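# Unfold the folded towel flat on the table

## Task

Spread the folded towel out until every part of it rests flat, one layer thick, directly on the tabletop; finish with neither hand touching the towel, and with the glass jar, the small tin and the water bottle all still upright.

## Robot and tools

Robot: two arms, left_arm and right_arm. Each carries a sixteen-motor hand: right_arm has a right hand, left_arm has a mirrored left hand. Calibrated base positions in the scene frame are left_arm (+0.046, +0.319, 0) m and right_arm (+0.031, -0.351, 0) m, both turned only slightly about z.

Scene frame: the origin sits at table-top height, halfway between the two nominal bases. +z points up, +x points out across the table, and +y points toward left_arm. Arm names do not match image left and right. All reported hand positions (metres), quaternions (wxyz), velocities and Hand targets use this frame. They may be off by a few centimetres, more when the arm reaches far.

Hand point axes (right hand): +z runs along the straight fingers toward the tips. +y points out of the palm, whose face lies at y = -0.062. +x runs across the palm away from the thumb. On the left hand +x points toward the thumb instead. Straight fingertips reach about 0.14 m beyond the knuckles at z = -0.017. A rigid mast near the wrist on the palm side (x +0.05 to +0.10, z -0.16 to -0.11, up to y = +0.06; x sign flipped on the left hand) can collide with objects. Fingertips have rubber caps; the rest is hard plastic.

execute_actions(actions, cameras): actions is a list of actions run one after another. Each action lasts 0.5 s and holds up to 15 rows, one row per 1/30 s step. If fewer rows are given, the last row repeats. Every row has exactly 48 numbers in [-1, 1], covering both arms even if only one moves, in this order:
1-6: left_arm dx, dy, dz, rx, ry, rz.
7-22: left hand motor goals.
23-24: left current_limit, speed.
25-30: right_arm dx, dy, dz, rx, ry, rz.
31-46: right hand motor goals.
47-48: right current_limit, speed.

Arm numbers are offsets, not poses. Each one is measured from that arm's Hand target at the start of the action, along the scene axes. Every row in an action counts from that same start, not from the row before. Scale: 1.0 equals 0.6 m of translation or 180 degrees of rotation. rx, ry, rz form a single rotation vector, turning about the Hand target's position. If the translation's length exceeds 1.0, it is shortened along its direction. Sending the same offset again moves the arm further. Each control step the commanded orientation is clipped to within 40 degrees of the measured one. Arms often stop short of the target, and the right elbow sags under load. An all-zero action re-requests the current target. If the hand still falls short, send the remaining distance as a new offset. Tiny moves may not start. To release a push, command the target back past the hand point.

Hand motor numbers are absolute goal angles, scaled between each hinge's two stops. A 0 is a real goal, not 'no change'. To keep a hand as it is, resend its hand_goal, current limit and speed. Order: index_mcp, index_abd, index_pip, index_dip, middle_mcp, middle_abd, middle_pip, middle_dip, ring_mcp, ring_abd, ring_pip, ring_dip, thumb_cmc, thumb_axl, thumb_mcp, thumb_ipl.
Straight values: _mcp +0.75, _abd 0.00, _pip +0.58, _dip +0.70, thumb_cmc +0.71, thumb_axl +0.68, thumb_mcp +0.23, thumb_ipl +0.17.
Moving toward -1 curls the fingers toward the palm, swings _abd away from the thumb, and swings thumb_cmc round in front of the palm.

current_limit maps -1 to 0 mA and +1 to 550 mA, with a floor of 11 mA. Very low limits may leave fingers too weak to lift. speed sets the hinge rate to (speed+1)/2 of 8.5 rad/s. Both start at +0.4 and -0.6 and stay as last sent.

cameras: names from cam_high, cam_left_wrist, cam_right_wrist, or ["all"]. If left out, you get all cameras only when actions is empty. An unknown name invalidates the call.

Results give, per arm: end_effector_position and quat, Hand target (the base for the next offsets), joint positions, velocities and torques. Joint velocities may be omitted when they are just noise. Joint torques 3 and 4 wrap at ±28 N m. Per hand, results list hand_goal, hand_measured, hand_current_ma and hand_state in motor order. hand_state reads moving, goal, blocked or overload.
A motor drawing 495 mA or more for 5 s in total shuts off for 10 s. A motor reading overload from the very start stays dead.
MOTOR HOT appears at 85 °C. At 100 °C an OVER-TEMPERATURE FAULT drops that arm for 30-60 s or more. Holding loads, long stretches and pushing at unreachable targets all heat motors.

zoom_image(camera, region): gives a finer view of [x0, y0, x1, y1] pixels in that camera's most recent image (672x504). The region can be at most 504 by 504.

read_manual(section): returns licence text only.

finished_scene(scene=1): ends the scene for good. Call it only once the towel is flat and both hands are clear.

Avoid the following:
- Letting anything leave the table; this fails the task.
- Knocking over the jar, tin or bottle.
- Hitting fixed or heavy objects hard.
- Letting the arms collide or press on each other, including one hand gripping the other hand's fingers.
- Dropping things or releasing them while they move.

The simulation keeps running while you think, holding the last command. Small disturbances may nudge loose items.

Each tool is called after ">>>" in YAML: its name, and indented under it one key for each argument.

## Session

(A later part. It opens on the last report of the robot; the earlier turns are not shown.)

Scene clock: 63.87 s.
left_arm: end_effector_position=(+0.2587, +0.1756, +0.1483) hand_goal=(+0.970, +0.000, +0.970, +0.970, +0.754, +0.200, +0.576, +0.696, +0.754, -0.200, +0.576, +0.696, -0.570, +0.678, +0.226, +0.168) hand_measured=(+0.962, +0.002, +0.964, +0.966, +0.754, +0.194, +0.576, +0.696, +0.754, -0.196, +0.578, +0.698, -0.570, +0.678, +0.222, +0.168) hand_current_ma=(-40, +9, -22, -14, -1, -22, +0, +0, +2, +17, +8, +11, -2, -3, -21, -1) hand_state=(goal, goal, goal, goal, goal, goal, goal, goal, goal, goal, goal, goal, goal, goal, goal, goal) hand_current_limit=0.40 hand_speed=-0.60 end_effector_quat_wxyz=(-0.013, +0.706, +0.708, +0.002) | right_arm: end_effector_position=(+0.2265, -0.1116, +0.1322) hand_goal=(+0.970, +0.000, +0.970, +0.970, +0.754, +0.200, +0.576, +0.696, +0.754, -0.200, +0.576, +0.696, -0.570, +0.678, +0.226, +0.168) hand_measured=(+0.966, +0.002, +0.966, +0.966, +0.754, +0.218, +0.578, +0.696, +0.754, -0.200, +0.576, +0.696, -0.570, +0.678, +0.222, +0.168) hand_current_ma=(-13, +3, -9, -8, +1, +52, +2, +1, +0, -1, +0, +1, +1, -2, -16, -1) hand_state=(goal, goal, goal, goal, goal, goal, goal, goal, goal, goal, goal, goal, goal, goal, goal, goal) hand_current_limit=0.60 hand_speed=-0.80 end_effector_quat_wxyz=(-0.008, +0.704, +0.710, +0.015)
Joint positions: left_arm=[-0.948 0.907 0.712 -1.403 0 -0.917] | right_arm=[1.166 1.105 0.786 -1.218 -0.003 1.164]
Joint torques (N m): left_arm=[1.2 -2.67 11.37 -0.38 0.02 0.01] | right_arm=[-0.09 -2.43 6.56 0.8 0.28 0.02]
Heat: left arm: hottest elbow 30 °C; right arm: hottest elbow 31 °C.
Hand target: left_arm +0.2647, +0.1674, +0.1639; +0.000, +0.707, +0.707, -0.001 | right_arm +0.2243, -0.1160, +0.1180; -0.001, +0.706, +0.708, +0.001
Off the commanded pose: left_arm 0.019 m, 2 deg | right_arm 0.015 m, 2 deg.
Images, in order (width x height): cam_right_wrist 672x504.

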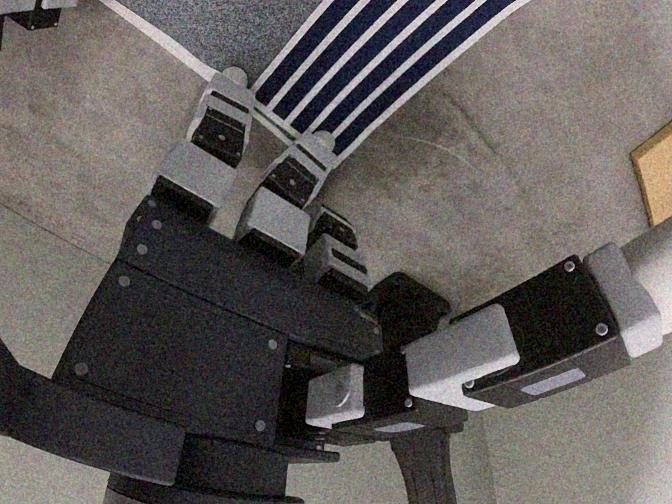

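>>> execute_actions:
  actions:
    - [[0,0,0,0,0,0,0.97,0,0.97,0.97,0.754,0.2,0.576,0.696,0.754,-0.2,0.576,0.696,-0.571,0.678,0.226,0.168,0.4,-0.6,0,0,0.005,0,0,0,0.97,0,0.97,0.97,0.754,-0.35,0.576,0.696,0.754,0.35,0.576,0.696,-0.571,0.678,0.226,0.168,0.75,-0.85]]
    - [[0,0,0,0,0,0,0.97,0,0.97,0.97,0.754,0.2,0.576,0.696,0.754,-0.2,0.576,0.696,-0.571,0.678,0.226,0.168,0.4,-0.6,0,0,0,0,0,0,0.97,0,0.97,0.97,0.754,-0.35,0.576,0.696,0.754,0.35,0.576,0.696,-0.571,0.678,0.226,0.168,0.75,-0.85]]
  cameras: ["cam_right_wrist"]

>>> zoom_image:
  camera: "cam_right_wrist"
  region: [150, 0, 400, 170]

Scene clock: 66.00 s.
left_arm: end_effector_position=(+0.2587, +0.1756, +0.1483) hand_goal=(+0.970, +0.000, +0.970, +0.970, +0.754, +0.200, +0.576, +0.696, +0.754, -0.200, +0.576, +0.696, -0.570, +0.678, +0.226, +0.168) hand_measured=(+0.962, +0.002, +0.964, +0.966, +0.754, +0.194, +0.576, +0.696, +0.754, -0.196, +0.578, +0.698, -0.570, +0.678, +0.222, +0.168) hand_current_ma=(-40, +9, -22, -14, -1, -22, +0, +0, +2, +17, +8, +11, -2, -3, -21, -1) hand_state=(goal, goal, goal, goal, goal, goal, goal, goal, goal, goal, goal, goal, goal, goal, goal, goal) hand_current_limit=0.40 hand_speed=-0.60 end_effector_quat_wxyz=(-0.013, +0.706, +0.708, +0.002) | right_arm: end_effector_position=(+0.2268, -0.1118, +0.1335) hand_goal=(+0.970, +0.000, +0.970, +0.970, +0.754, -0.350, +0.576, +0.696, +0.754, +0.350, +0.576, +0.696, -0.570, +0.678, +0.226, +0.168) hand_measured=(+0.966, +0.002, +0.966, +0.966, +0.754, +0.108, +0.578, +0.696, +0.752, +0.196, +0.576, +0.696, -0.570, +0.678, +0.222, +0.168) hand_current_ma=(-13, +3, -9, -8, +0, +481, +2, +1, -5, -481, +0, +1, +1, -2, -16, -1) hand_state=(goal, goal, goal, goal, goal, blocked, goal, goal, goal, blocked, goal, goal, goal, goal, goal, goal) hand_current_limit=0.75 hand_speed=-0.85 end_effector_quat_wxyz=(-0.008, +0.704, +0.710, +0.017)
Joint positions: left_arm=[-0.948 0.907 0.712 -1.403 0 -0.917] | right_arm=[1.166 1.101 0.786 -1.218 -0.002 1.164]
Joint torques (N m): left_arm=[1.14 -2.73 11.37 -0.36 0.02 0] | right_arm=[-0.26 -2.49 6.74 0.39 0.17 0.08]
Heat: left arm: hottest elbow 30 °C; right arm: hottest elbow 31 °C.
Hand target: left_arm +0.2647, +0.1674, +0.1639; +0.000, +0.707, +0.707, -0.001 | right_arm +0.2243, -0.1160, +0.1210; -0.001, +0.707, +0.708, +0.001
Off the commanded pose: left_arm 0.019 m, 2 deg | right_arm 0.013 m, 2 deg.
Images, in order (width x height): cam_right_wrist 672x504.

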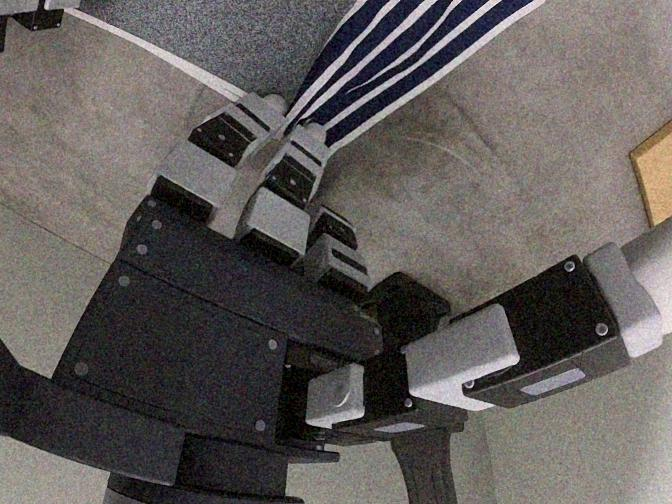

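Scaled by 2.016 from the camera's 672x504 image, which has a finer 960x720 frame.

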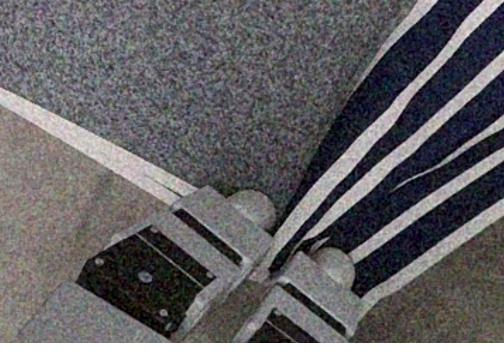

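>>> execute_actions:
  actions:
    - [[0,0,0,0,0,0,0.97,0,0.97,0.97,0.754,0.2,0.576,0.696,0.754,-0.2,0.576,0.696,-0.571,0.678,0.226,0.168,0.4,-0.6,0,0,0.012,0,0,0,0.97,0,0.97,0.97,0.754,-0.35,0.576,0.696,0.754,0.35,0.576,0.696,-0.571,0.678,0.226,0.168,0.75,-0.85]]
    - [[0,0,0,0,0,0,0.97,0,0.97,0.97,0.754,0.2,0.576,0.696,0.754,-0.2,0.576,0.696,-0.571,0.678,0.226,0.168,0.4,-0.6,0,0,0.03,0,0,0,0.97,0,0.97,0.97,0.754,-0.35,0.576,0.696,0.754,0.35,0.576,0.696,-0.571,0.678,0.226,0.168,0.75,-0.85]]
    - [[0,0,0,0,0,0,0.97,0,0.97,0.97,0.754,0.2,0.576,0.696,0.754,-0.2,0.576,0.696,-0.571,0.678,0.226,0.168,0.4,-0.6,0,0,0.04,0,0,0,0.97,0,0.97,0.97,0.754,-0.35,0.576,0.696,0.754,0.35,0.576,0.696,-0.571,0.678,0.226,0.168,0.75,-0.85]]
  cameras: ["cam_right_wrist","cam_left_wrist","cam_high"]

>>> zoom_image:
  camera: "cam_right_wrist"
  region: [150, 0, 400, 170]

>>> zoom_image:
  camera: "cam_high"
  region: [180, 100, 370, 250]

Scene clock: 68.77 s.
left_arm: end_effector_position=(+0.2587, +0.1756, +0.1483) hand_goal=(+0.970, +0.000, +0.970, +0.970, +0.754, +0.200, +0.576, +0.696, +0.754, -0.200, +0.576, +0.696, -0.570, +0.678, +0.226, +0.168) hand_measured=(+0.962, +0.002, +0.964, +0.966, +0.754, +0.194, +0.576, +0.696, +0.754, -0.196, +0.578, +0.698, -0.570, +0.678, +0.222, +0.168) hand_current_ma=(-40, +9, -22, -14, -1, -22, +0, +0, +2, +17, +8, +11, -2, -3, -21, -1) hand_state=(goal, goal, goal, goal, goal, goal, goal, goal, goal, goal, goal, goal, goal, goal, goal, goal) hand_current_limit=0.40 hand_speed=-0.60 end_effector_quat_wxyz=(-0.013, +0.706, +0.708, +0.002) | right_arm: end_effector_position=(+0.2189, -0.1305, +0.1471) hand_goal=(+0.970, +0.000, +0.970, +0.970, +0.754, -0.350, +0.576, +0.696, +0.754, +0.350, +0.576, +0.696, -0.570, +0.678, +0.226, +0.168) hand_measured=(+0.966, +0.002, +0.966, +0.966, +0.748, +0.066, +0.574, +0.696, +0.750, +0.210, +0.574, +0.696, -0.570, +0.678, +0.222, +0.168) hand_current_ma=(-15, +3, -9, -8, -16, +481, -5, +0, -11, -481, -5, +0, +1, -2, -16, -1) hand_state=(goal, goal, goal, goal, goal, blocked, goal, goal, goal, blocked, goal, goal, goal, goal, goal, goal) hand_current_limit=0.75 hand_speed=-0.85 end_effector_quat_wxyz=(+0.008, +0.704, +0.709, -0.023)
Joint positions: left_arm=[-0.948 0.907 0.712 -1.403 0 -0.917] | right_arm=[1.166 1.091 0.818 -1.347 -0.002 1.164]
Joint torques (N m): left_arm=[1.2 -2.78 11.36 -0.36 0.03 0] | right_arm=[-0.91 -5.66 12.1 -0.72 0.1 0]
Heat: left arm: hottest elbow 30 °C; right arm: hottest elbow 31 °C.
Hand target: left_arm +0.2647, +0.1674, +0.1639; +0.000, +0.707, +0.707, -0.001 | right_arm +0.2243, -0.1160, +0.1701; -0.001, +0.707, +0.708, +0.001
Off the commanded pose: left_arm 0.019 m, 2 deg | right_arm 0.028 m, 3 deg.

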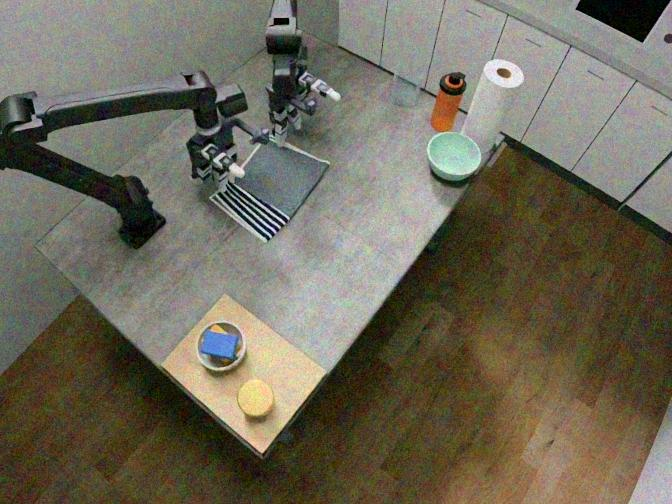

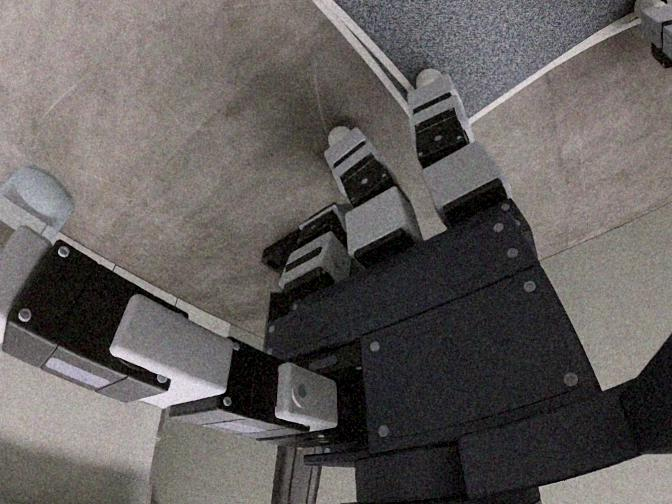

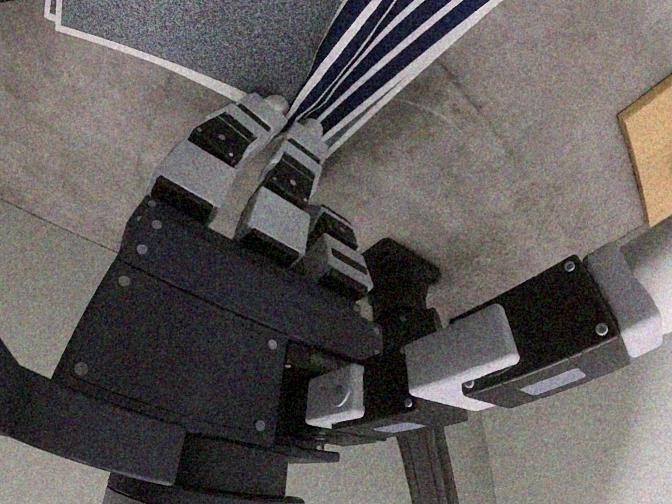

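Scaled by 2.016 from the camera's 672x504 image, which has a finer 960x720 frame.

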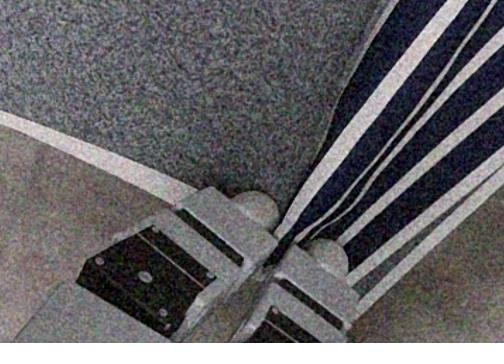

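Scaled by 2.653.

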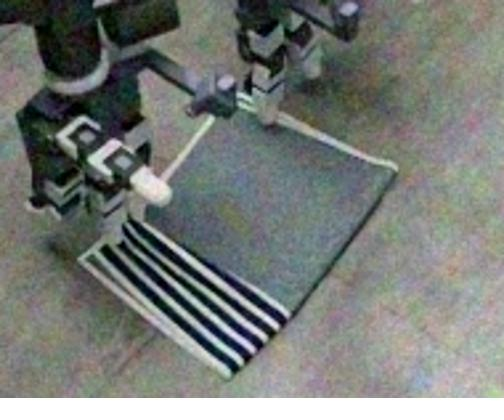

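>>> execute_actions:
  actions:
    - [[-0.031,-0.042,0,0,0,0,0.97,0,0.97,0.97,0.754,0.2,0.576,0.696,0.754,-0.2,0.576,0.696,-0.571,0.678,0.226,0.168,0.4,-0.6,0,0,0,0,0,0,0.97,0,0.97,0.97,0.754,-0.35,0.576,0.696,0.754,0.35,0.576,0.696,-0.571,0.678,0.226,0.168,0.6,-0.85]]
  cameras: ["cam_left_wrist","cam_high"]

>>> zoom_image:
  camera: "cam_left_wrist"
  region: [280, 0, 530, 170]

Scene clock: 72.03 s.
left_arm: end_effector_position=(+0.2390, +0.1546, +0.1490) hand_goal=(+0.970, +0.000, +0.970, +0.970, +0.754, +0.200, +0.576, +0.696, +0.754, -0.200, +0.576, +0.696, -0.570, +0.678, +0.226, +0.168) hand_measured=(+0.962, +0.002, +0.964, +0.966, +0.752, +0.196, +0.576, +0.696, +0.752, -0.196, +0.578, +0.698, -0.570, +0.678, +0.222, +0.168) hand_current_ma=(-40, +9, -22, -14, -6, -17, +0, +0, -7, +14, +6, +10, +0, -3, -21, -1) hand_state=(goal, goal, goal, goal, goal, goal, goal, goal, goal, goal, goal, goal, goal, goal, goal, goal) hand_current_limit=0.40 hand_speed=-0.60 end_effector_quat_wxyz=(-0.018, +0.709, +0.705, +0.002) | right_arm: end_effector_position=(+0.2189, -0.1305, +0.1471) hand_goal=(+0.970, +0.000, +0.970, +0.970, +0.754, -0.350, +0.576, +0.696, +0.754, +0.350, +0.576, +0.696, -0.570, +0.678, +0.226, +0.168) hand_measured=(+0.966, +0.002, +0.966, +0.966, +0.748, +0.066, +0.574, +0.696, +0.750, +0.210, +0.574, +0.696, -0.570, +0.678, +0.222, +0.168) hand_current_ma=(-15, +3, -9, -8, -16, +440, -5, +0, -11, -440, -5, +0, +1, -2, -16, -1) hand_state=(goal, goal, goal, goal, goal, blocked, goal, goal, goal, blocked, goal, goal, goal, goal, goal, goal) hand_current_limit=0.60 hand_speed=-0.85 end_effector_quat_wxyz=(+0.008, +0.704, +0.709, -0.023)
Joint positions: left_arm=[-1.075 0.933 0.728 -1.403 0.005 -1.034] | right_arm=[1.166 1.091 0.818 -1.347 -0.002 1.164]
Joint torques (N m): left_arm=[0.91 -2.43 11.48 0.27 -0.12 -0.14] | right_arm=[-0.73 -4.89 11.96 -0.42 0.1 0.02]
Heat: left arm: hottest elbow 30 °C; right arm: hottest elbow 31 °C.
Hand target: left_arm +0.2461, +0.1423, +0.1639; +0.000, +0.707, +0.707, -0.001 | right_arm +0.2243, -0.1160, +0.1701; -0.001, +0.707, +0.708, +0.001
Off the commanded pose: left_arm 0.021 m, 2 deg | right_arm 0.028 m, 3 deg.
Images, in order (width x height): cam_high 672x504, cam_left_wrist 672x504.

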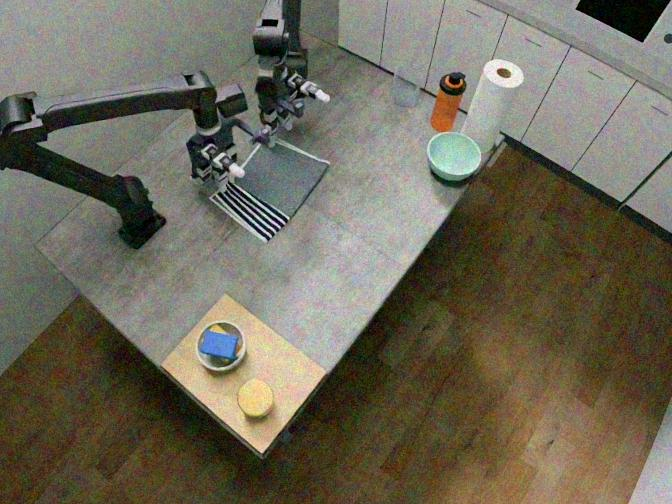

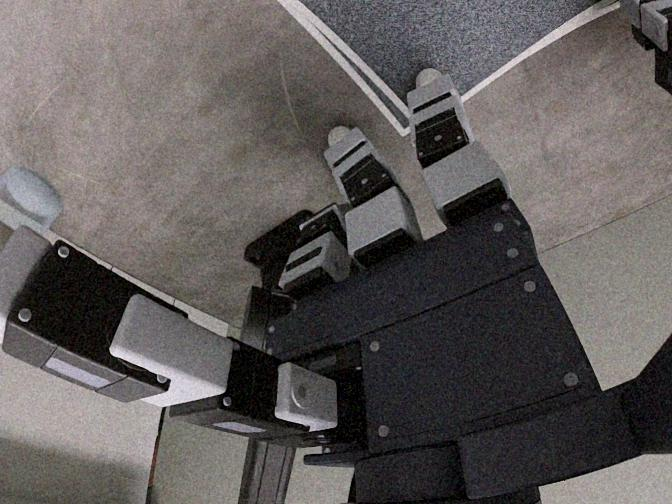

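Scaled by 2.016 from the camera's 672x504 image, which has a finer 960x720 frame.

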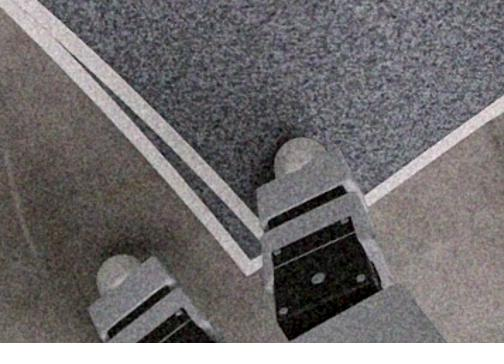

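>>> execute_actions:
  actions:
    - [[0,0,0.01,0,0,0,0.97,0,0.97,0.97,0.754,0.2,0.576,0.696,0.754,-0.2,0.576,0.696,-0.571,0.678,0.226,0.168,0.4,-0.6,0.05,-0.01,0.03,0,0,0,0.97,0,0.97,0.97,0.754,-0.35,0.576,0.696,0.754,0.35,0.576,0.696,-0.571,0.678,0.226,0.168,0.6,-0.85]]
    - [[0,0,0.01,0,0,0,0.97,0,0.97,0.97,0.754,0.2,0.576,0.696,0.754,-0.2,0.576,0.696,-0.571,0.678,0.226,0.168,0.4,-0.6,0.08,-0.01,0.02,0,0,0,0.97,0,0.97,0.97,0.754,-0.35,0.576,0.696,0.754,0.35,0.576,0.696,-0.571,0.678,0.226,0.168,0.6,-0.85]]
  cameras: ["cam_left_wrist","cam_right_wrist","cam_high"]

>>> zoom_image:
  camera: "cam_high"
  region: [180, 100, 370, 250]

Scene clock: 75.53 s.
left_arm: end_effector_position=(+0.2413, +0.1509, +0.1598) hand_goal=(+0.970, +0.000, +0.970, +0.970, +0.754, +0.200, +0.576, +0.696, +0.754, -0.200, +0.576, +0.696, -0.570, +0.678, +0.226, +0.168) hand_measured=(+0.962, +0.002, +0.964, +0.966, +0.752, +0.196, +0.576, +0.696, +0.752, -0.196, +0.578, +0.698, -0.570, +0.678, +0.222, +0.168) hand_current_ma=(-40, +9, -22, -14, -6, -17, +0, +0, -7, +14, +6, +10, +0, -3, -21, -1) hand_state=(goal, goal, goal, goal, goal, goal, goal, goal, goal, goal, goal, goal, goal, goal, goal, goal) hand_current_limit=0.40 hand_speed=-0.60 end_effector_quat_wxyz=(-0.014, +0.709, +0.705, +0.001) | right_arm: end_effector_position=(+0.2948, -0.1430, +0.1826) hand_goal=(+0.970, +0.000, +0.970, +0.970, +0.754, -0.350, +0.576, +0.696, +0.754, +0.350, +0.576, +0.696, -0.570, +0.678, +0.226, +0.168) hand_measured=(+0.966, +0.002, +0.966, +0.966, +0.752, +0.066, +0.576, +0.696, +0.754, +0.210, +0.576, +0.696, -0.572, +0.678, +0.222, +0.168) hand_current_ma=(-13, +2, -9, -8, -5, +440, -1, +0, +0, -440, +0, +0, -3, -2, -16, -1) hand_state=(goal, goal, goal, goal, goal, blocked, goal, goal, goal, blocked, goal, goal, goal, goal, goal, goal) hand_current_limit=0.60 hand_speed=-0.85 end_effector_quat_wxyz=(+0.002, +0.712, +0.702, -0.014)
Joint positions: left_arm=[-1.075 0.933 0.756 -1.421 0.004 -1.035] | right_arm=[0.91 1.138 0.948 -1.41 0.001 0.93]
Joint torques (N m): left_arm=[0.91 -2.96 11.55 -0.38 -0.12 -0.14] | right_arm=[1.2 -4.01 12.16 -0.51 0.03 -0.12]
Heat: left arm: hottest elbow 30 °C; right arm: hottest elbow 31 °C.
Hand target: left_arm +0.2461, +0.1423, +0.1759; +0.000, +0.707, +0.707, -0.001 | right_arm +0.3023, -0.1281, +0.2002; -0.001, +0.707, +0.708, +0.001
Off the commanded pose: left_arm 0.019 m, 2 deg | right_arm 0.024 m, 2 deg.

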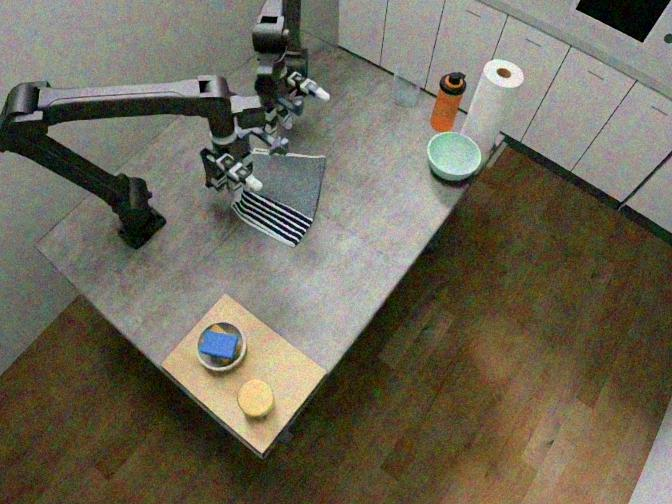

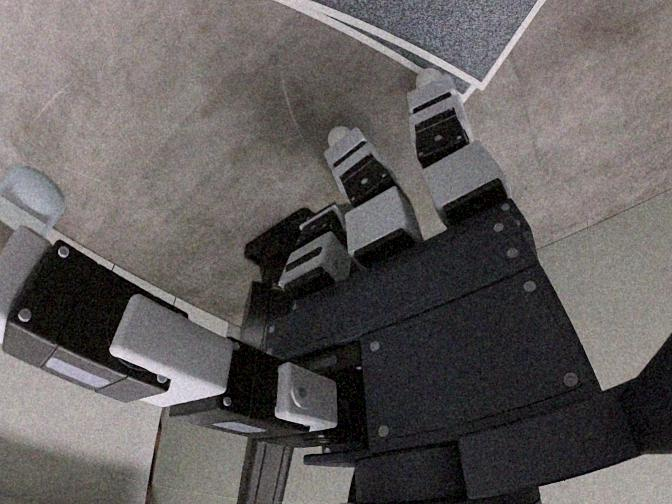

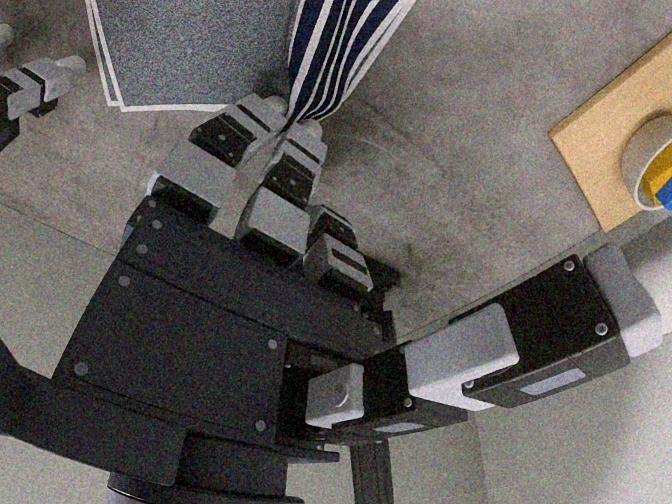

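Scaled by 2.653.

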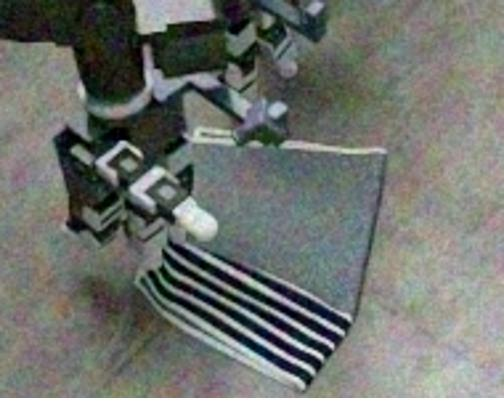

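>>> zoom_image:
  camera: "cam_right_wrist"
  region: [230, 0, 430, 150]

Scaled by 2.520 from the camera's 672x504 image, which has a finer 960x720 frame.

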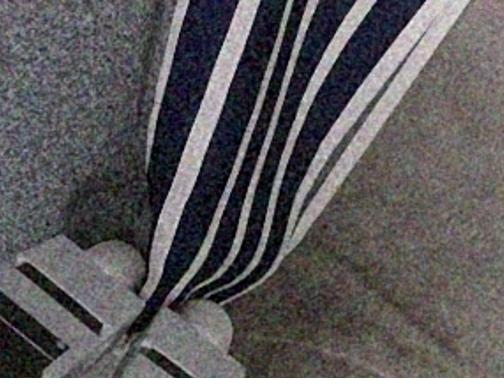

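>>> execute_actions:
  actions:
    - [[0,0.0,0.02,0,0,0,0.97,0,0.97,0.97,0.754,0.2,0.576,0.696,0.754,-0.2,0.576,0.696,-0.571,0.678,0.226,0.168,0.4,-0.6,-0.015,-0.06,-0.05,0,0,0,0.97,0,0.97,0.97,0.754,-0.35,0.576,0.696,0.754,0.35,0.576,0.696,-0.571,0.678,0.226,0.168,0.6,-0.85]]
    - [[0,0,0.0,0,0,0,0.97,0,0.97,0.97,0.754,0.2,0.576,0.696,0.754,-0.2,0.576,0.696,-0.571,0.678,0.226,0.168,0.4,-0.6,-0.015,-0.03,-0.035,0,0,0,0.97,0,0.97,0.97,0.754,-0.35,0.576,0.696,0.754,0.35,0.576,0.696,-0.571,0.678,0.226,0.168,0.6,-0.85]]
    - [[0,0,0.0,0,0,0,0.97,0,0.97,0.97,0.754,0.2,0.576,0.696,0.754,-0.2,0.576,0.696,-0.571,0.678,0.226,0.168,0.4,-0.6,0,0,0,0,0,0,0.97,0,0.97,0.97,0.754,0.2,0.576,0.696,0.754,-0.2,0.576,0.696,-0.571,0.678,0.226,0.168,0.6,-0.6]]
    - [[0,0,0.0,0,0,0,0.97,0,0.97,0.97,0.754,0.2,0.576,0.696,0.754,-0.2,0.576,0.696,-0.571,0.678,0.226,0.168,0.4,-0.6,0,0,0.06,0,0,0,0.97,0,0.97,0.97,0.754,0.2,0.576,0.696,0.754,-0.2,0.576,0.696,-0.571,0.678,0.226,0.168,0.6,-0.6]]
  cameras: ["cam_left_wrist","cam_right_wrist","cam_high"]

>>> zoom_image:
  camera: "cam_high"
  region: [180, 100, 370, 250]

Scene clock: 83.63 s.
left_arm: end_effector_position=(+0.2420, +0.1497, +0.1717) hand_goal=(+0.970, +0.000, +0.970, +0.970, +0.754, +0.200, +0.576, +0.696, +0.754, -0.200, +0.576, +0.696, -0.570, +0.678, +0.226, +0.168) hand_measured=(+0.962, +0.002, +0.964, +0.966, +0.752, +0.196, +0.576, +0.696, +0.752, -0.196, +0.578, +0.698, -0.570, +0.678, +0.222, +0.168) hand_current_ma=(-39, +9, -21, -14, -6, -16, +0, +0, -7, +14, +6, +10, +0, -3, -21, -1) hand_state=(goal, goal, goal, goal, goal, goal, goal, goal, goal, goal, goal, goal, goal, goal, goal, goal) hand_current_limit=0.40 hand_speed=-0.60 end_effector_quat_wxyz=(-0.014, +0.709, +0.705, +0.002) | right_arm: end_effector_position=(+0.2724, -0.1927, +0.1605) hand_goal=(+0.970, +0.000, +0.970, +0.970, +0.754, +0.200, +0.576, +0.696, +0.754, -0.200, +0.576, +0.696, -0.570, +0.678, +0.226, +0.168) hand_measured=(+0.964, +0.000, +0.966, +0.966, +0.750, +0.196, +0.576, +0.696, +0.754, -0.196, +0.576, +0.696, -0.572, +0.678, +0.222, +0.168) hand_current_ma=(-16, +0, -8, -8, -9, -10, -2, +0, -2, +9, +0, +0, -3, -2, -16, -1) hand_state=(goal, goal, goal, goal, goal, goal, goal, goal, goal, goal, goal, goal, goal, goal, goal, goal) hand_current_limit=0.60 hand_speed=-0.60 end_effector_quat_wxyz=(+0.001, +0.706, +0.707, -0.025)
Joint positions: left_arm=[-1.075 0.933 0.788 -1.455 0.004 -1.035] | right_arm=[0.853 1.007 0.804 -1.417 -0.002 0.856]
Joint torques (N m): left_arm=[0.91 -3.37 11.43 -0.36 -0.12 -0.14] | right_arm=[-1.44 -3.49 12.34 -0.53 0.15 -0.14]
Heat: left arm: hottest elbow 31 °C; right arm: hottest elbow 32 °C.
Hand target: left_arm +0.2462, +0.1423, +0.1879; +0.000, +0.707, +0.707, +0.000 | right_arm +0.2843, -0.1821, +0.1851; -0.001, +0.706, +0.708, +0.001
Off the commanded pose: left_arm 0.018 m, 2 deg | right_arm 0.029 m, 3 deg.

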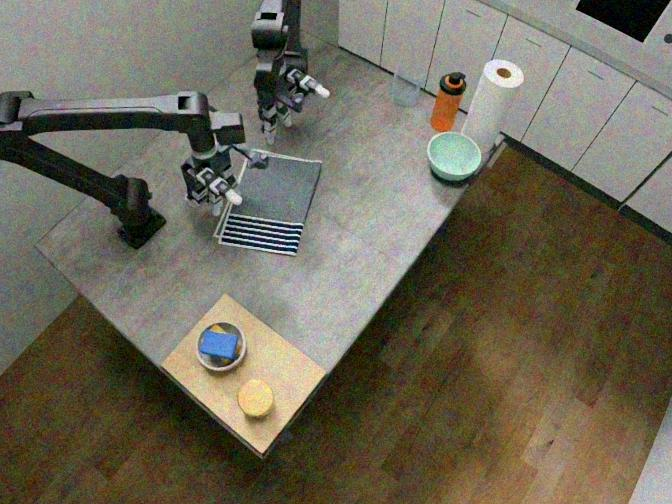

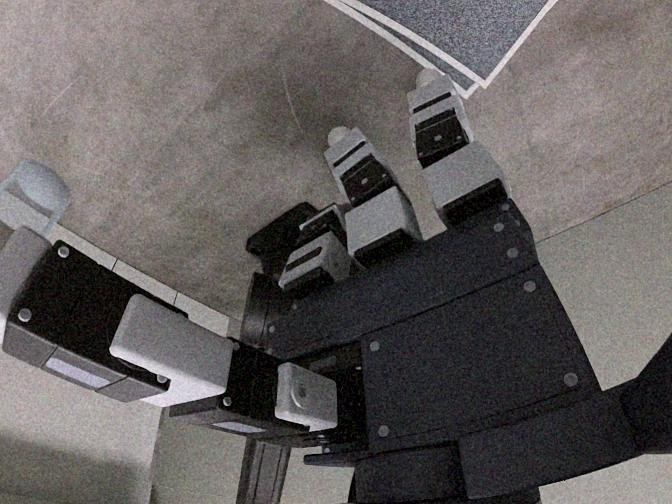

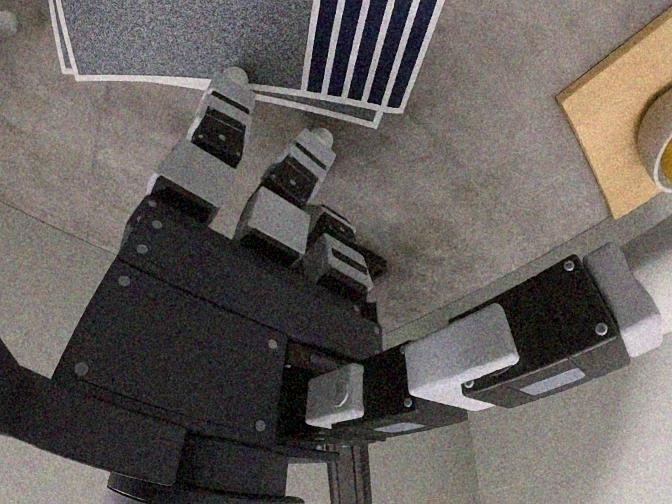

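Scaled by 2.653.

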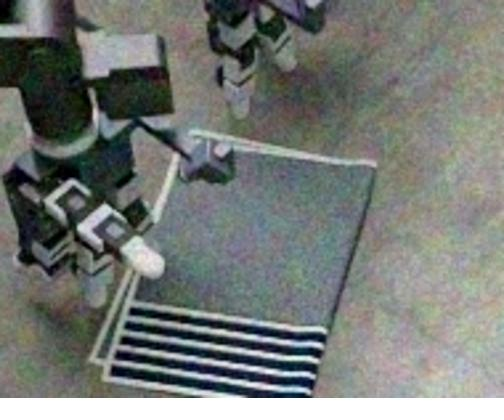

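>>> execute_actions:
  actions:
    - [[0,0,0,0,0,0,0.97,0,0.97,0.97,0.754,0.2,0.576,0.696,0.754,-0.2,0.576,0.696,-0.571,0.678,0.226,0.168,0.4,-0.6,0.05,-0.015,0.004,0,0,0.072,0.97,0,0.97,0.97,0.754,0.2,0.576,0.696,0.754,-0.2,0.576,0.696,-0.571,0.678,0.226,0.168,0.6,-0.6]]
    - [[-0.05,-0.064,0.003,0,0,0.072,0.97,0,0.97,0.97,0.754,0.2,0.576,0.696,0.754,-0.2,0.576,0.696,-0.571,0.678,0.226,0.168,0.4,-0.6,0.051,-0.015,0.004,0,0,0.072,0.97,0,0.97,0.97,0.754,0.2,0.576,0.696,0.754,-0.2,0.576,0.696,-0.571,0.678,0.226,0.168,0.6,-0.6]]
    - [[-0.057,-0.064,0,0,0,0.072,0.97,0,0.97,0.97,0.754,0.2,0.576,0.696,0.754,-0.2,0.576,0.696,-0.571,0.678,0.226,0.168,0.4,-0.6,0,0,-0.02,0,0,0,0.97,0,0.97,0.97,0.754,0.2,0.576,0.696,0.754,-0.2,0.576,0.696,-0.571,0.678,0.226,0.168,0.6,-0.6]]
  cameras: ["cam_left_wrist","cam_right_wrist","cam_high"]

>>> zoom_image:
  camera: "cam_right_wrist"
  region: [180, 20, 400, 185]

>>> zoom_image:
  camera: "cam_left_wrist"
  region: [280, 20, 500, 185]

Scene clock: 88.93 s.
left_arm: end_effector_position=(+0.1798, +0.0751, +0.1784) hand_goal=(+0.970, +0.000, +0.970, +0.970, +0.754, +0.200, +0.576, +0.696, +0.754, -0.200, +0.576, +0.696, -0.570, +0.678, +0.226, +0.168) hand_measured=(+0.960, +0.002, +0.964, +0.966, +0.752, +0.198, +0.576, +0.696, +0.752, -0.198, +0.576, +0.698, -0.570, +0.678, +0.222, +0.168) hand_current_ma=(-41, +7, -21, -14, -8, -8, -1, +0, -9, +10, +2, +9, +1, -3, -22, -1) hand_state=(goal, goal, goal, goal, goal, goal, goal, goal, goal, goal, goal, goal, goal, goal, goal, goal) hand_current_limit=0.40 hand_speed=-0.60 end_effector_quat_wxyz=(-0.013, +0.535, +0.845, +0.011) | right_arm: end_effector_position=(+0.3329, -0.2075, +0.1664) hand_goal=(+0.970, +0.000, +0.970, +0.970, +0.754, +0.200, +0.576, +0.696, +0.754, -0.200, +0.576, +0.696, -0.570, +0.678, +0.226, +0.168) hand_measured=(+0.966, +0.000, +0.968, +0.968, +0.754, +0.196, +0.576, +0.696, +0.754, -0.198, +0.576, +0.696, -0.572, +0.678, +0.222, +0.168) hand_current_ma=(-10, -2, -7, -8, -2, -8, -2, +0, -1, +4, +0, +0, -3, -2, -16, -1) hand_state=(goal, goal, goal, goal, goal, goal, goal, goal, goal, goal, goal, goal, goal, goal, goal, goal) hand_current_limit=0.60 hand_speed=-0.60 end_effector_quat_wxyz=(-0.008, +0.532, +0.846, -0.015)
Joint positions: left_arm=[-1.383 1.189 0.971 -1.387 0.004 -1.791] | right_arm=[0.529 1.024 0.833 -1.412 0 0.086]
Joint torques (N m): left_arm=[1.2 -7 10.67 0.05 -0.11 -0.15] | right_arm=[-0.91 -3.14 10.52 0.54 -0.06 -0.15]
Heat: left arm: hottest elbow 32 °C; right arm: hottest elbow 33 °C.
Hand target: left_arm +0.1820, +0.0655, +0.1897; +0.000, +0.530, +0.848, +0.000 | right_arm +0.3448, -0.2000, +0.1779; -0.001, +0.530, +0.848, +0.000
Off the commanded pose: left_arm 0.015 m, 2 deg | right_arm 0.018 m, 2 deg.

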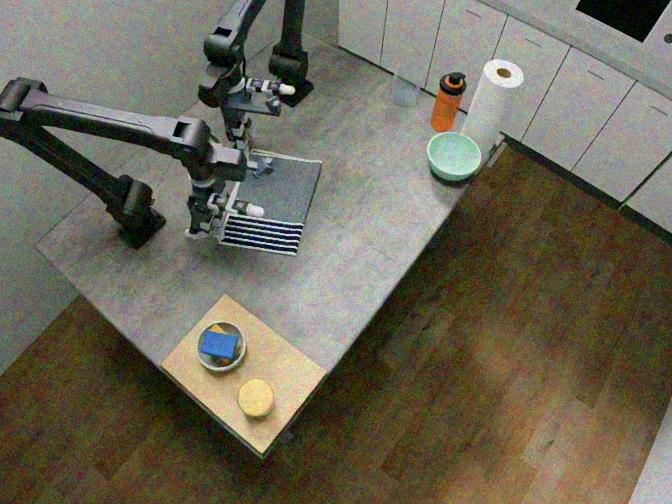

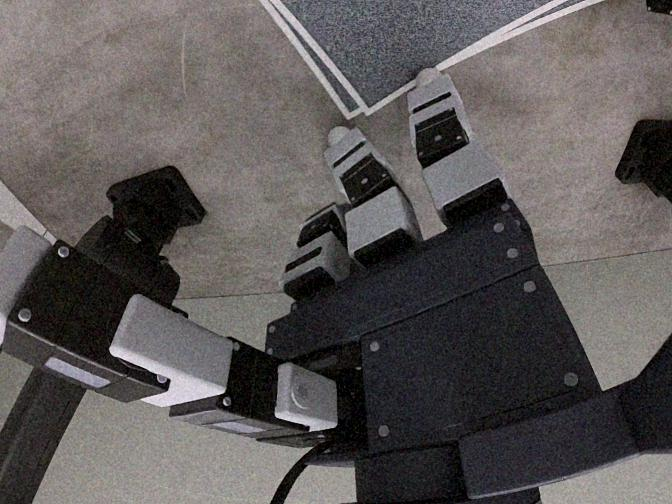

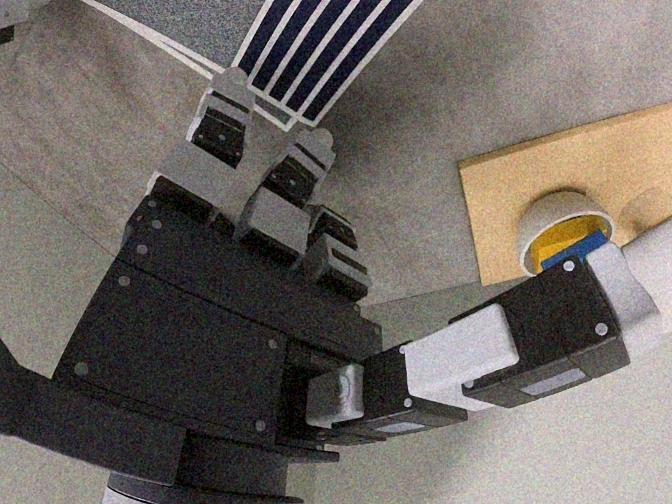

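Scaled by 2.291 from the camera's 672x504 image, which has a finer 960x720 frame.

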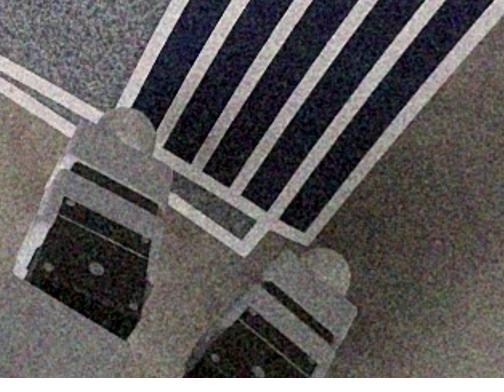

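Scaled by 2.291 from the camera's 672x504 image, which has a finer 960x720 frame.

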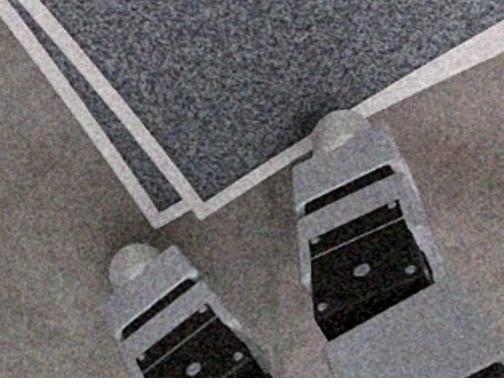

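>>> execute_actions:
  actions:
    - [[0.0175,-0.037,-0.02,0,0,0,0.97,0,0.97,0.97,0.754,0.2,0.576,0.696,0.754,-0.2,0.576,0.696,-0.571,0.678,0.226,0.168,0.4,-0.6,0.018,0.008,-0.04,0,0,0,0.97,0,0.97,0.97,0.754,0.2,0.576,0.696,0.754,-0.2,0.576,0.696,-0.571,0.678,0.226,0.168,0.6,-0.6]]
    - [[0,0,-0.02,0,0,0,0.97,0,0.97,0.97,0.754,0.2,0.576,0.696,0.754,-0.2,0.576,0.696,-0.571,0.678,0.226,0.168,0.4,-0.6,0,0,-0.03,0,0,0,0.97,0,0.97,0.97,0.754,0.2,0.576,0.696,0.754,-0.2,0.576,0.696,-0.571,0.678,0.226,0.168,0.6,-0.6]]
  cameras: ["cam_left_wrist","cam_right_wrist"]

>>> zoom_image:
  camera: "cam_right_wrist"
  region: [180, 20, 400, 185]

>>> zoom_image:
  camera: "cam_left_wrist"
  region: [280, 20, 500, 185]

Scene clock: 92.27 s.
left_arm: end_effector_position=(+0.1858, +0.0494, +0.1648) hand_goal=(+0.970, +0.000, +0.970, +0.970, +0.754, +0.200, +0.576, +0.696, +0.754, -0.200, +0.576, +0.696, -0.570, +0.678, +0.226, +0.168) hand_measured=(+0.960, +0.002, +0.964, +0.966, +0.752, +0.198, +0.576, +0.696, +0.752, -0.198, +0.576, +0.698, -0.570, +0.678, +0.222, +0.168) hand_current_ma=(-41, +7, -21, -14, -8, -8, -1, +0, -9, +9, +2, +9, +1, -3, -22, -1) hand_state=(goal, goal, goal, goal, goal, goal, goal, goal, goal, goal, goal, goal, goal, goal, goal, goal) hand_current_limit=0.40 hand_speed=-0.60 end_effector_quat_wxyz=(-0.005, +0.535, +0.845, +0.004) | right_arm: end_effector_position=(+0.3546, -0.1943, +0.1416) hand_goal=(+0.970, +0.000, +0.970, +0.970, +0.754, +0.200, +0.576, +0.696, +0.754, -0.200, +0.576, +0.696, -0.570, +0.678, +0.226, +0.168) hand_measured=(+0.966, +0.000, +0.968, +0.968, +0.754, +0.196, +0.576, +0.696, +0.754, -0.198, +0.576, +0.696, -0.572, +0.678, +0.222, +0.168) hand_current_ma=(-11, -2, -7, -8, -1, -8, -2, +0, -1, +4, +0, +0, -3, -2, -16, -1) hand_state=(goal, goal, goal, goal, goal, goal, goal, goal, goal, goal, goal, goal, goal, goal, goal, goal) hand_current_limit=0.60 hand_speed=-0.60 end_effector_quat_wxyz=(+0.001, +0.531, +0.848, +0.002)
Joint positions: left_arm=[-1.383 1.256 0.992 -1.32 0.003 -1.791] | right_arm=[0.529 1.093 0.803 -1.277 0 0.082]
Joint torques (N m): left_arm=[2.43 -6.95 9.31 0.55 -0.11 0.01] | right_arm=[-0.73 -2.67 7.54 0.85 -0.01 -0.19]
Heat: left arm: hottest elbow 31 °C; right arm: hottest elbow 33 °C.
Hand target: left_arm +0.1925, +0.0432, +0.1658; +0.000, +0.530, +0.848, -0.001 | right_arm +0.3557, -0.1951, +0.1360; -0.001, +0.530, +0.848, +0.001
Off the commanded pose: left_arm 0.009 m, 1 deg | right_arm 0.006 m, 0 deg.
Images, in order (width x height): cam_left_wrist 672x504, cam_right_wrist 672x504.

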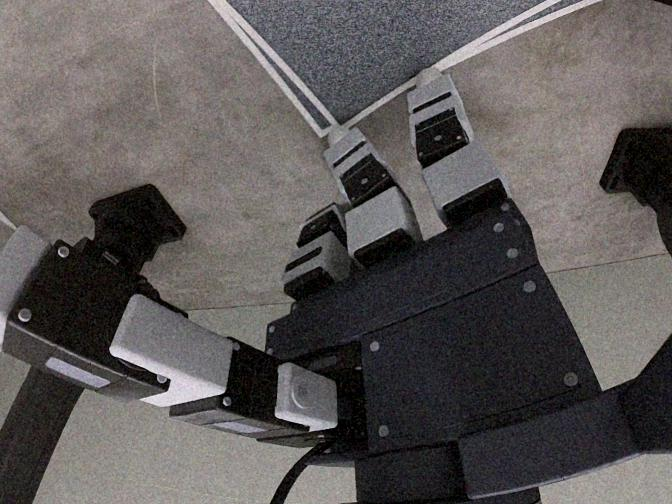

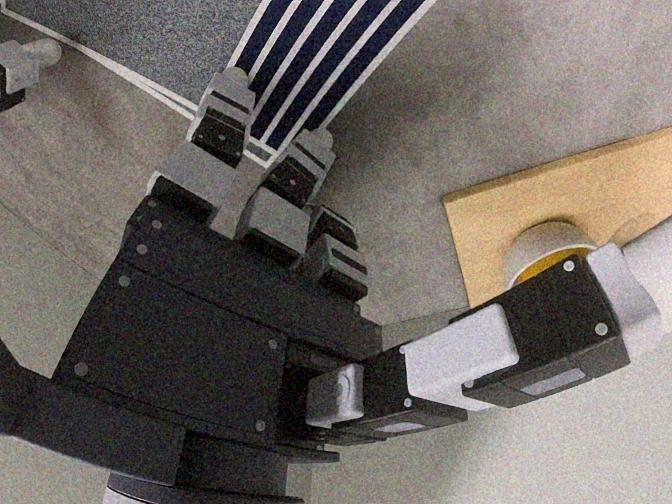

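Scaled by 2.291 from the camera's 672x504 image, which has a finer 960x720 frame.

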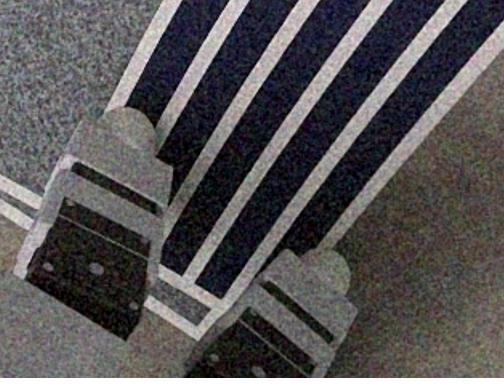

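Scaled by 2.291 from the camera's 672x504 image, which has a finer 960x720 frame.

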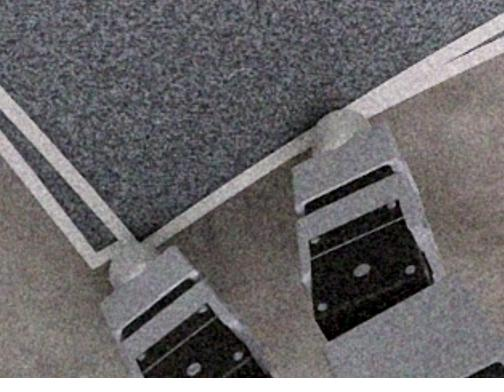

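>>> execute_actions:
  actions:
    - [[0.0125,-0.009,0,0,0,0,0.97,0,0.97,0.97,0.754,0.2,0.576,0.696,0.754,-0.2,0.576,0.696,-0.571,0.678,0.226,0.168,0.4,-0.6,-0.019,0.013,0.005,0,0,0,0.97,0,0.97,0.97,0.754,0.2,0.576,0.696,0.754,-0.2,0.576,0.696,-0.571,0.678,0.226,0.168,0.6,-0.6]]
    - [[0,0,0,0,0,0,0.97,0,0.97,0.97,0.754,0.2,0.576,0.696,0.754,-0.2,0.576,0.696,-0.571,0.678,0.226,0.168,0.4,-0.6,0,0,-0.018,0,0,0,0.97,0,0.97,0.97,0.754,0.2,0.576,0.696,0.754,-0.2,0.576,0.696,-0.571,0.678,0.226,0.168,0.6,-0.6]]
  cameras: ["cam_left_wrist","cam_right_wrist"]

>>> zoom_image:
  camera: "cam_right_wrist"
  region: [180, 20, 400, 185]

>>> zoom_image:
  camera: "cam_left_wrist"
  region: [280, 20, 500, 185]

Scene clock: 94.57 s.
left_arm: end_effector_position=(+0.1924, +0.0504, +0.1598) hand_goal=(+0.970, +0.000, +0.970, +0.970, +0.754, +0.200, +0.576, +0.696, +0.754, -0.200, +0.576, +0.696, -0.570, +0.678, +0.226, +0.168) hand_measured=(+0.962, +0.002, +0.964, +0.966, +0.752, +0.198, +0.576, +0.696, +0.752, -0.198, +0.576, +0.698, -0.570, +0.678, +0.222, +0.168) hand_current_ma=(-40, +7, -21, -14, -8, -8, -1, +0, -8, +9, +2, +9, +1, -3, -22, -1) hand_state=(goal, goal, goal, goal, goal, goal, goal, goal, goal, goal, goal, goal, goal, goal, goal, goal) hand_current_limit=0.40 hand_speed=-0.60 end_effector_quat_wxyz=(-0.011, +0.531, +0.847, +0.010) | right_arm: end_effector_position=(+0.3477, -0.1865, +0.1353) hand_goal=(+0.970, +0.000, +0.970, +0.970, +0.754, +0.200, +0.576, +0.696, +0.754, -0.200, +0.576, +0.696, -0.570, +0.678, +0.226, +0.168) hand_measured=(+0.966, +0.000, +0.968, +0.968, +0.752, +0.198, +0.576, +0.696, +0.752, -0.202, +0.574, +0.694, -0.570, +0.678, +0.222, +0.168) hand_current_ma=(-11, -2, -7, -8, -3, -6, -2, +0, -8, -2, -4, -3, -2, -2, -16, -1) hand_state=(goal, goal, goal, goal, goal, goal, goal, goal, goal, goal, goal, goal, goal, goal, goal, goal) hand_current_limit=0.60 hand_speed=-0.60 end_effector_quat_wxyz=(+0.000, +0.528, +0.849, +0.003)
Joint positions: left_arm=[-1.363 1.274 0.992 -1.317 0.001 -1.779] | right_arm=[0.563 1.091 0.784 -1.258 -0.003 0.11]
Joint torques (N m): left_arm=[2.2 -7.12 10.45 0.53 -0.06 0.07] | right_arm=[-1.08 -3.43 6.61 0.84 0.01 -0.01]
Heat: left arm: hottest elbow 31 °C; right arm: hottest elbow 33 °C.
Hand target: left_arm +0.2000, +0.0378, +0.1658; +0.000, +0.530, +0.848, +0.000 | right_arm +0.3443, -0.1874, +0.1282; -0.001, +0.530, +0.848, +0.001
Off the commanded pose: left_arm 0.016 m, 2 deg | right_arm 0.008 m, 0 deg.
Images, in order (width x height): cam_left_wrist 672x504, cam_right_wrist 672x504.

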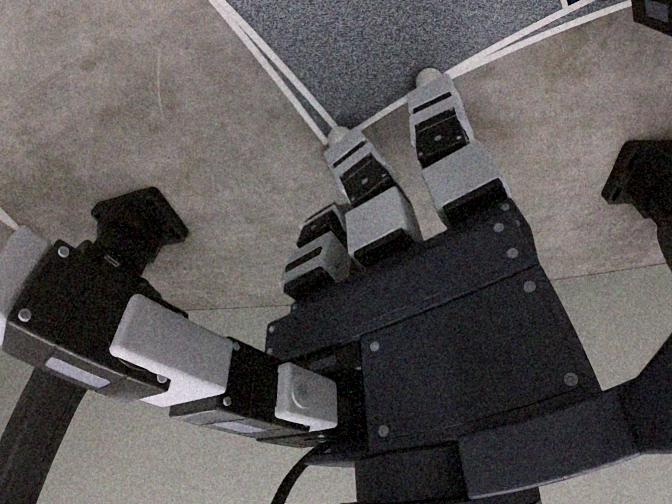

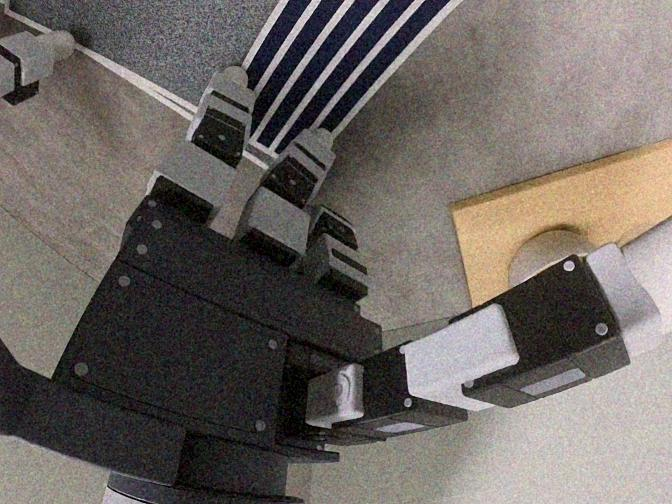

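Scaled by 2.291 from the camera's 672x504 image, which has a finer 960x720 frame.

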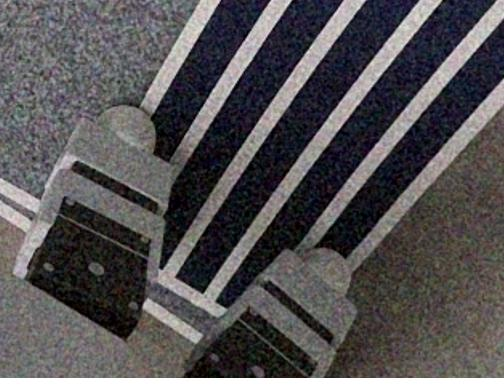

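Scaled by 2.291 from the camera's 672x504 image, which has a finer 960x720 frame.

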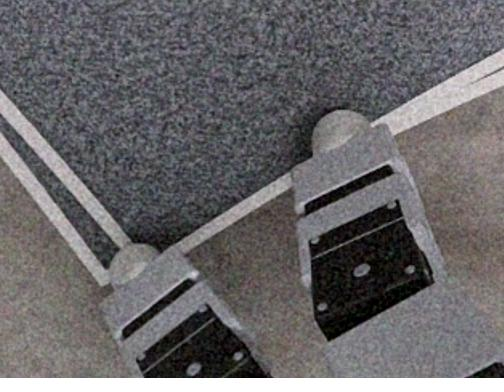

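>>> execute_actions:
  actions:
    - [[0.0,0,0,0,0,0,0.97,0,0.97,0.97,0.754,0.2,0.576,0.696,0.754,-0.2,0.576,0.696,-0.571,0.678,0.226,0.168,0.4,-0.6,0,0,-0.008,0,0,0,0.97,0,0.97,0.97,0.754,0.2,0.576,0.696,0.754,-0.2,0.576,0.696,-0.571,0.678,0.226,0.168,0.6,-0.6]]
    - [[0,0,0,0,0,0,0.97,0,0.97,0.97,0.754,0.2,0.576,0.696,0.754,-0.2,0.576,0.696,-0.571,0.678,0.226,0.168,0.4,-0.6,0,0,0,0,0,0,0.97,0,0.97,0.97,0.754,0,0.576,0.696,0.754,0,0.576,0.696,-0.571,0.678,0.226,0.168,0.7,-0.85]]
  cameras: ["cam_right_wrist"]

>>> zoom_image:
  camera: "cam_right_wrist"
  region: [180, 20, 400, 185]

Scene clock: 96.57 s.
left_arm: end_effector_position=(+0.1924, +0.0504, +0.1598) hand_goal=(+0.970, +0.000, +0.970, +0.970, +0.754, +0.200, +0.576, +0.696, +0.754, -0.200, +0.576, +0.696, -0.570, +0.678, +0.226, +0.168) hand_measured=(+0.962, +0.002, +0.964, +0.966, +0.752, +0.198, +0.576, +0.696, +0.752, -0.198, +0.576, +0.698, -0.570, +0.678, +0.222, +0.168) hand_current_ma=(-40, +7, -21, -14, -8, -8, -1, +0, -8, +9, +2, +9, +1, -3, -22, -1) hand_state=(goal, goal, goal, goal, goal, goal, goal, goal, goal, goal, goal, goal, goal, goal, goal, goal) hand_current_limit=0.40 hand_speed=-0.60 end_effector_quat_wxyz=(-0.011, +0.531, +0.847, +0.010) | right_arm: end_effector_position=(+0.3482, -0.1830, +0.1350) hand_goal=(+0.970, +0.000, +0.970, +0.970, +0.754, +0.000, +0.576, +0.696, +0.754, +0.000, +0.576, +0.696, -0.570, +0.678, +0.226, +0.168) hand_measured=(+0.966, +0.000, +0.968, +0.968, +0.754, +0.020, +0.576, +0.696, +0.760, -0.112, +0.580, +0.696, -0.570, +0.678, +0.222, +0.168) hand_current_ma=(-11, -2, -7, -8, +1, +58, -1, +0, +16, -415, +9, +2, -2, -2, -16, -1) hand_state=(goal, goal, goal, goal, goal, blocked, goal, goal, goal, blocked, goal, goal, goal, goal, goal, goal) hand_current_limit=0.70 hand_speed=-0.85 end_effector_quat_wxyz=(-0.004, +0.528, +0.849, +0.011)
Joint positions: left_arm=[-1.363 1.274 0.992 -1.317 0.001 -1.779] | right_arm=[0.564 1.091 0.782 -1.245 -0.017 0.11]
Joint torques (N m): left_arm=[2.26 -7.12 10.44 0.51 -0.07 0.07] | right_arm=[-0.38 -3.84 6.05 0.85 0.51 0.06]
Heat: left arm: hottest elbow 31 °C; right arm: hottest elbow 33 °C.
Hand target: left_arm +0.2000, +0.0378, +0.1658; +0.000, +0.530, +0.848, +0.000 | right_arm +0.3443, -0.1874, +0.1234; -0.001, +0.530, +0.848, +0.001
Off the commanded pose: left_arm 0.016 m, 2 deg | right_arm 0.013 m, 1 deg.
Images, in order (width x height): cam_right_wrist 672x504.

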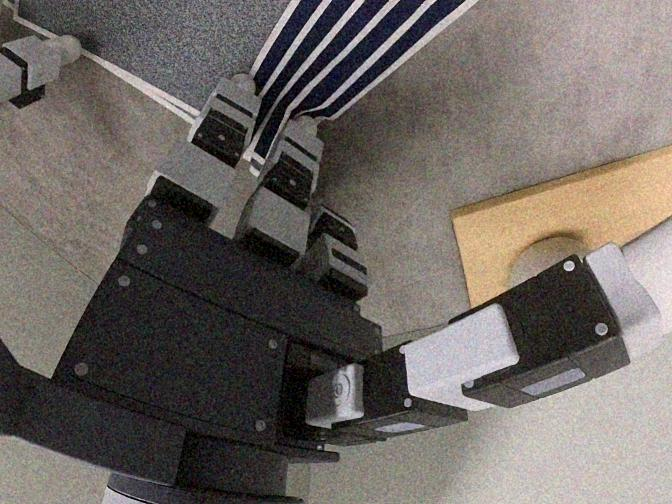

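Scaled by 2.291 from the camera's 672x504 image, which has a finer 960x720 frame.

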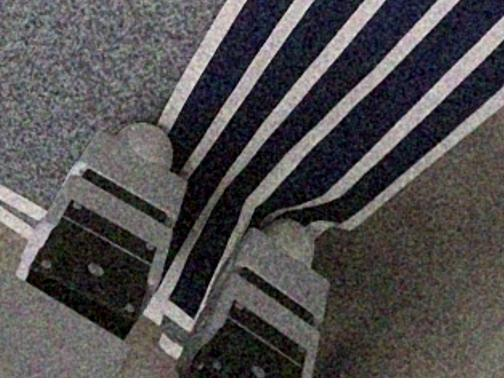

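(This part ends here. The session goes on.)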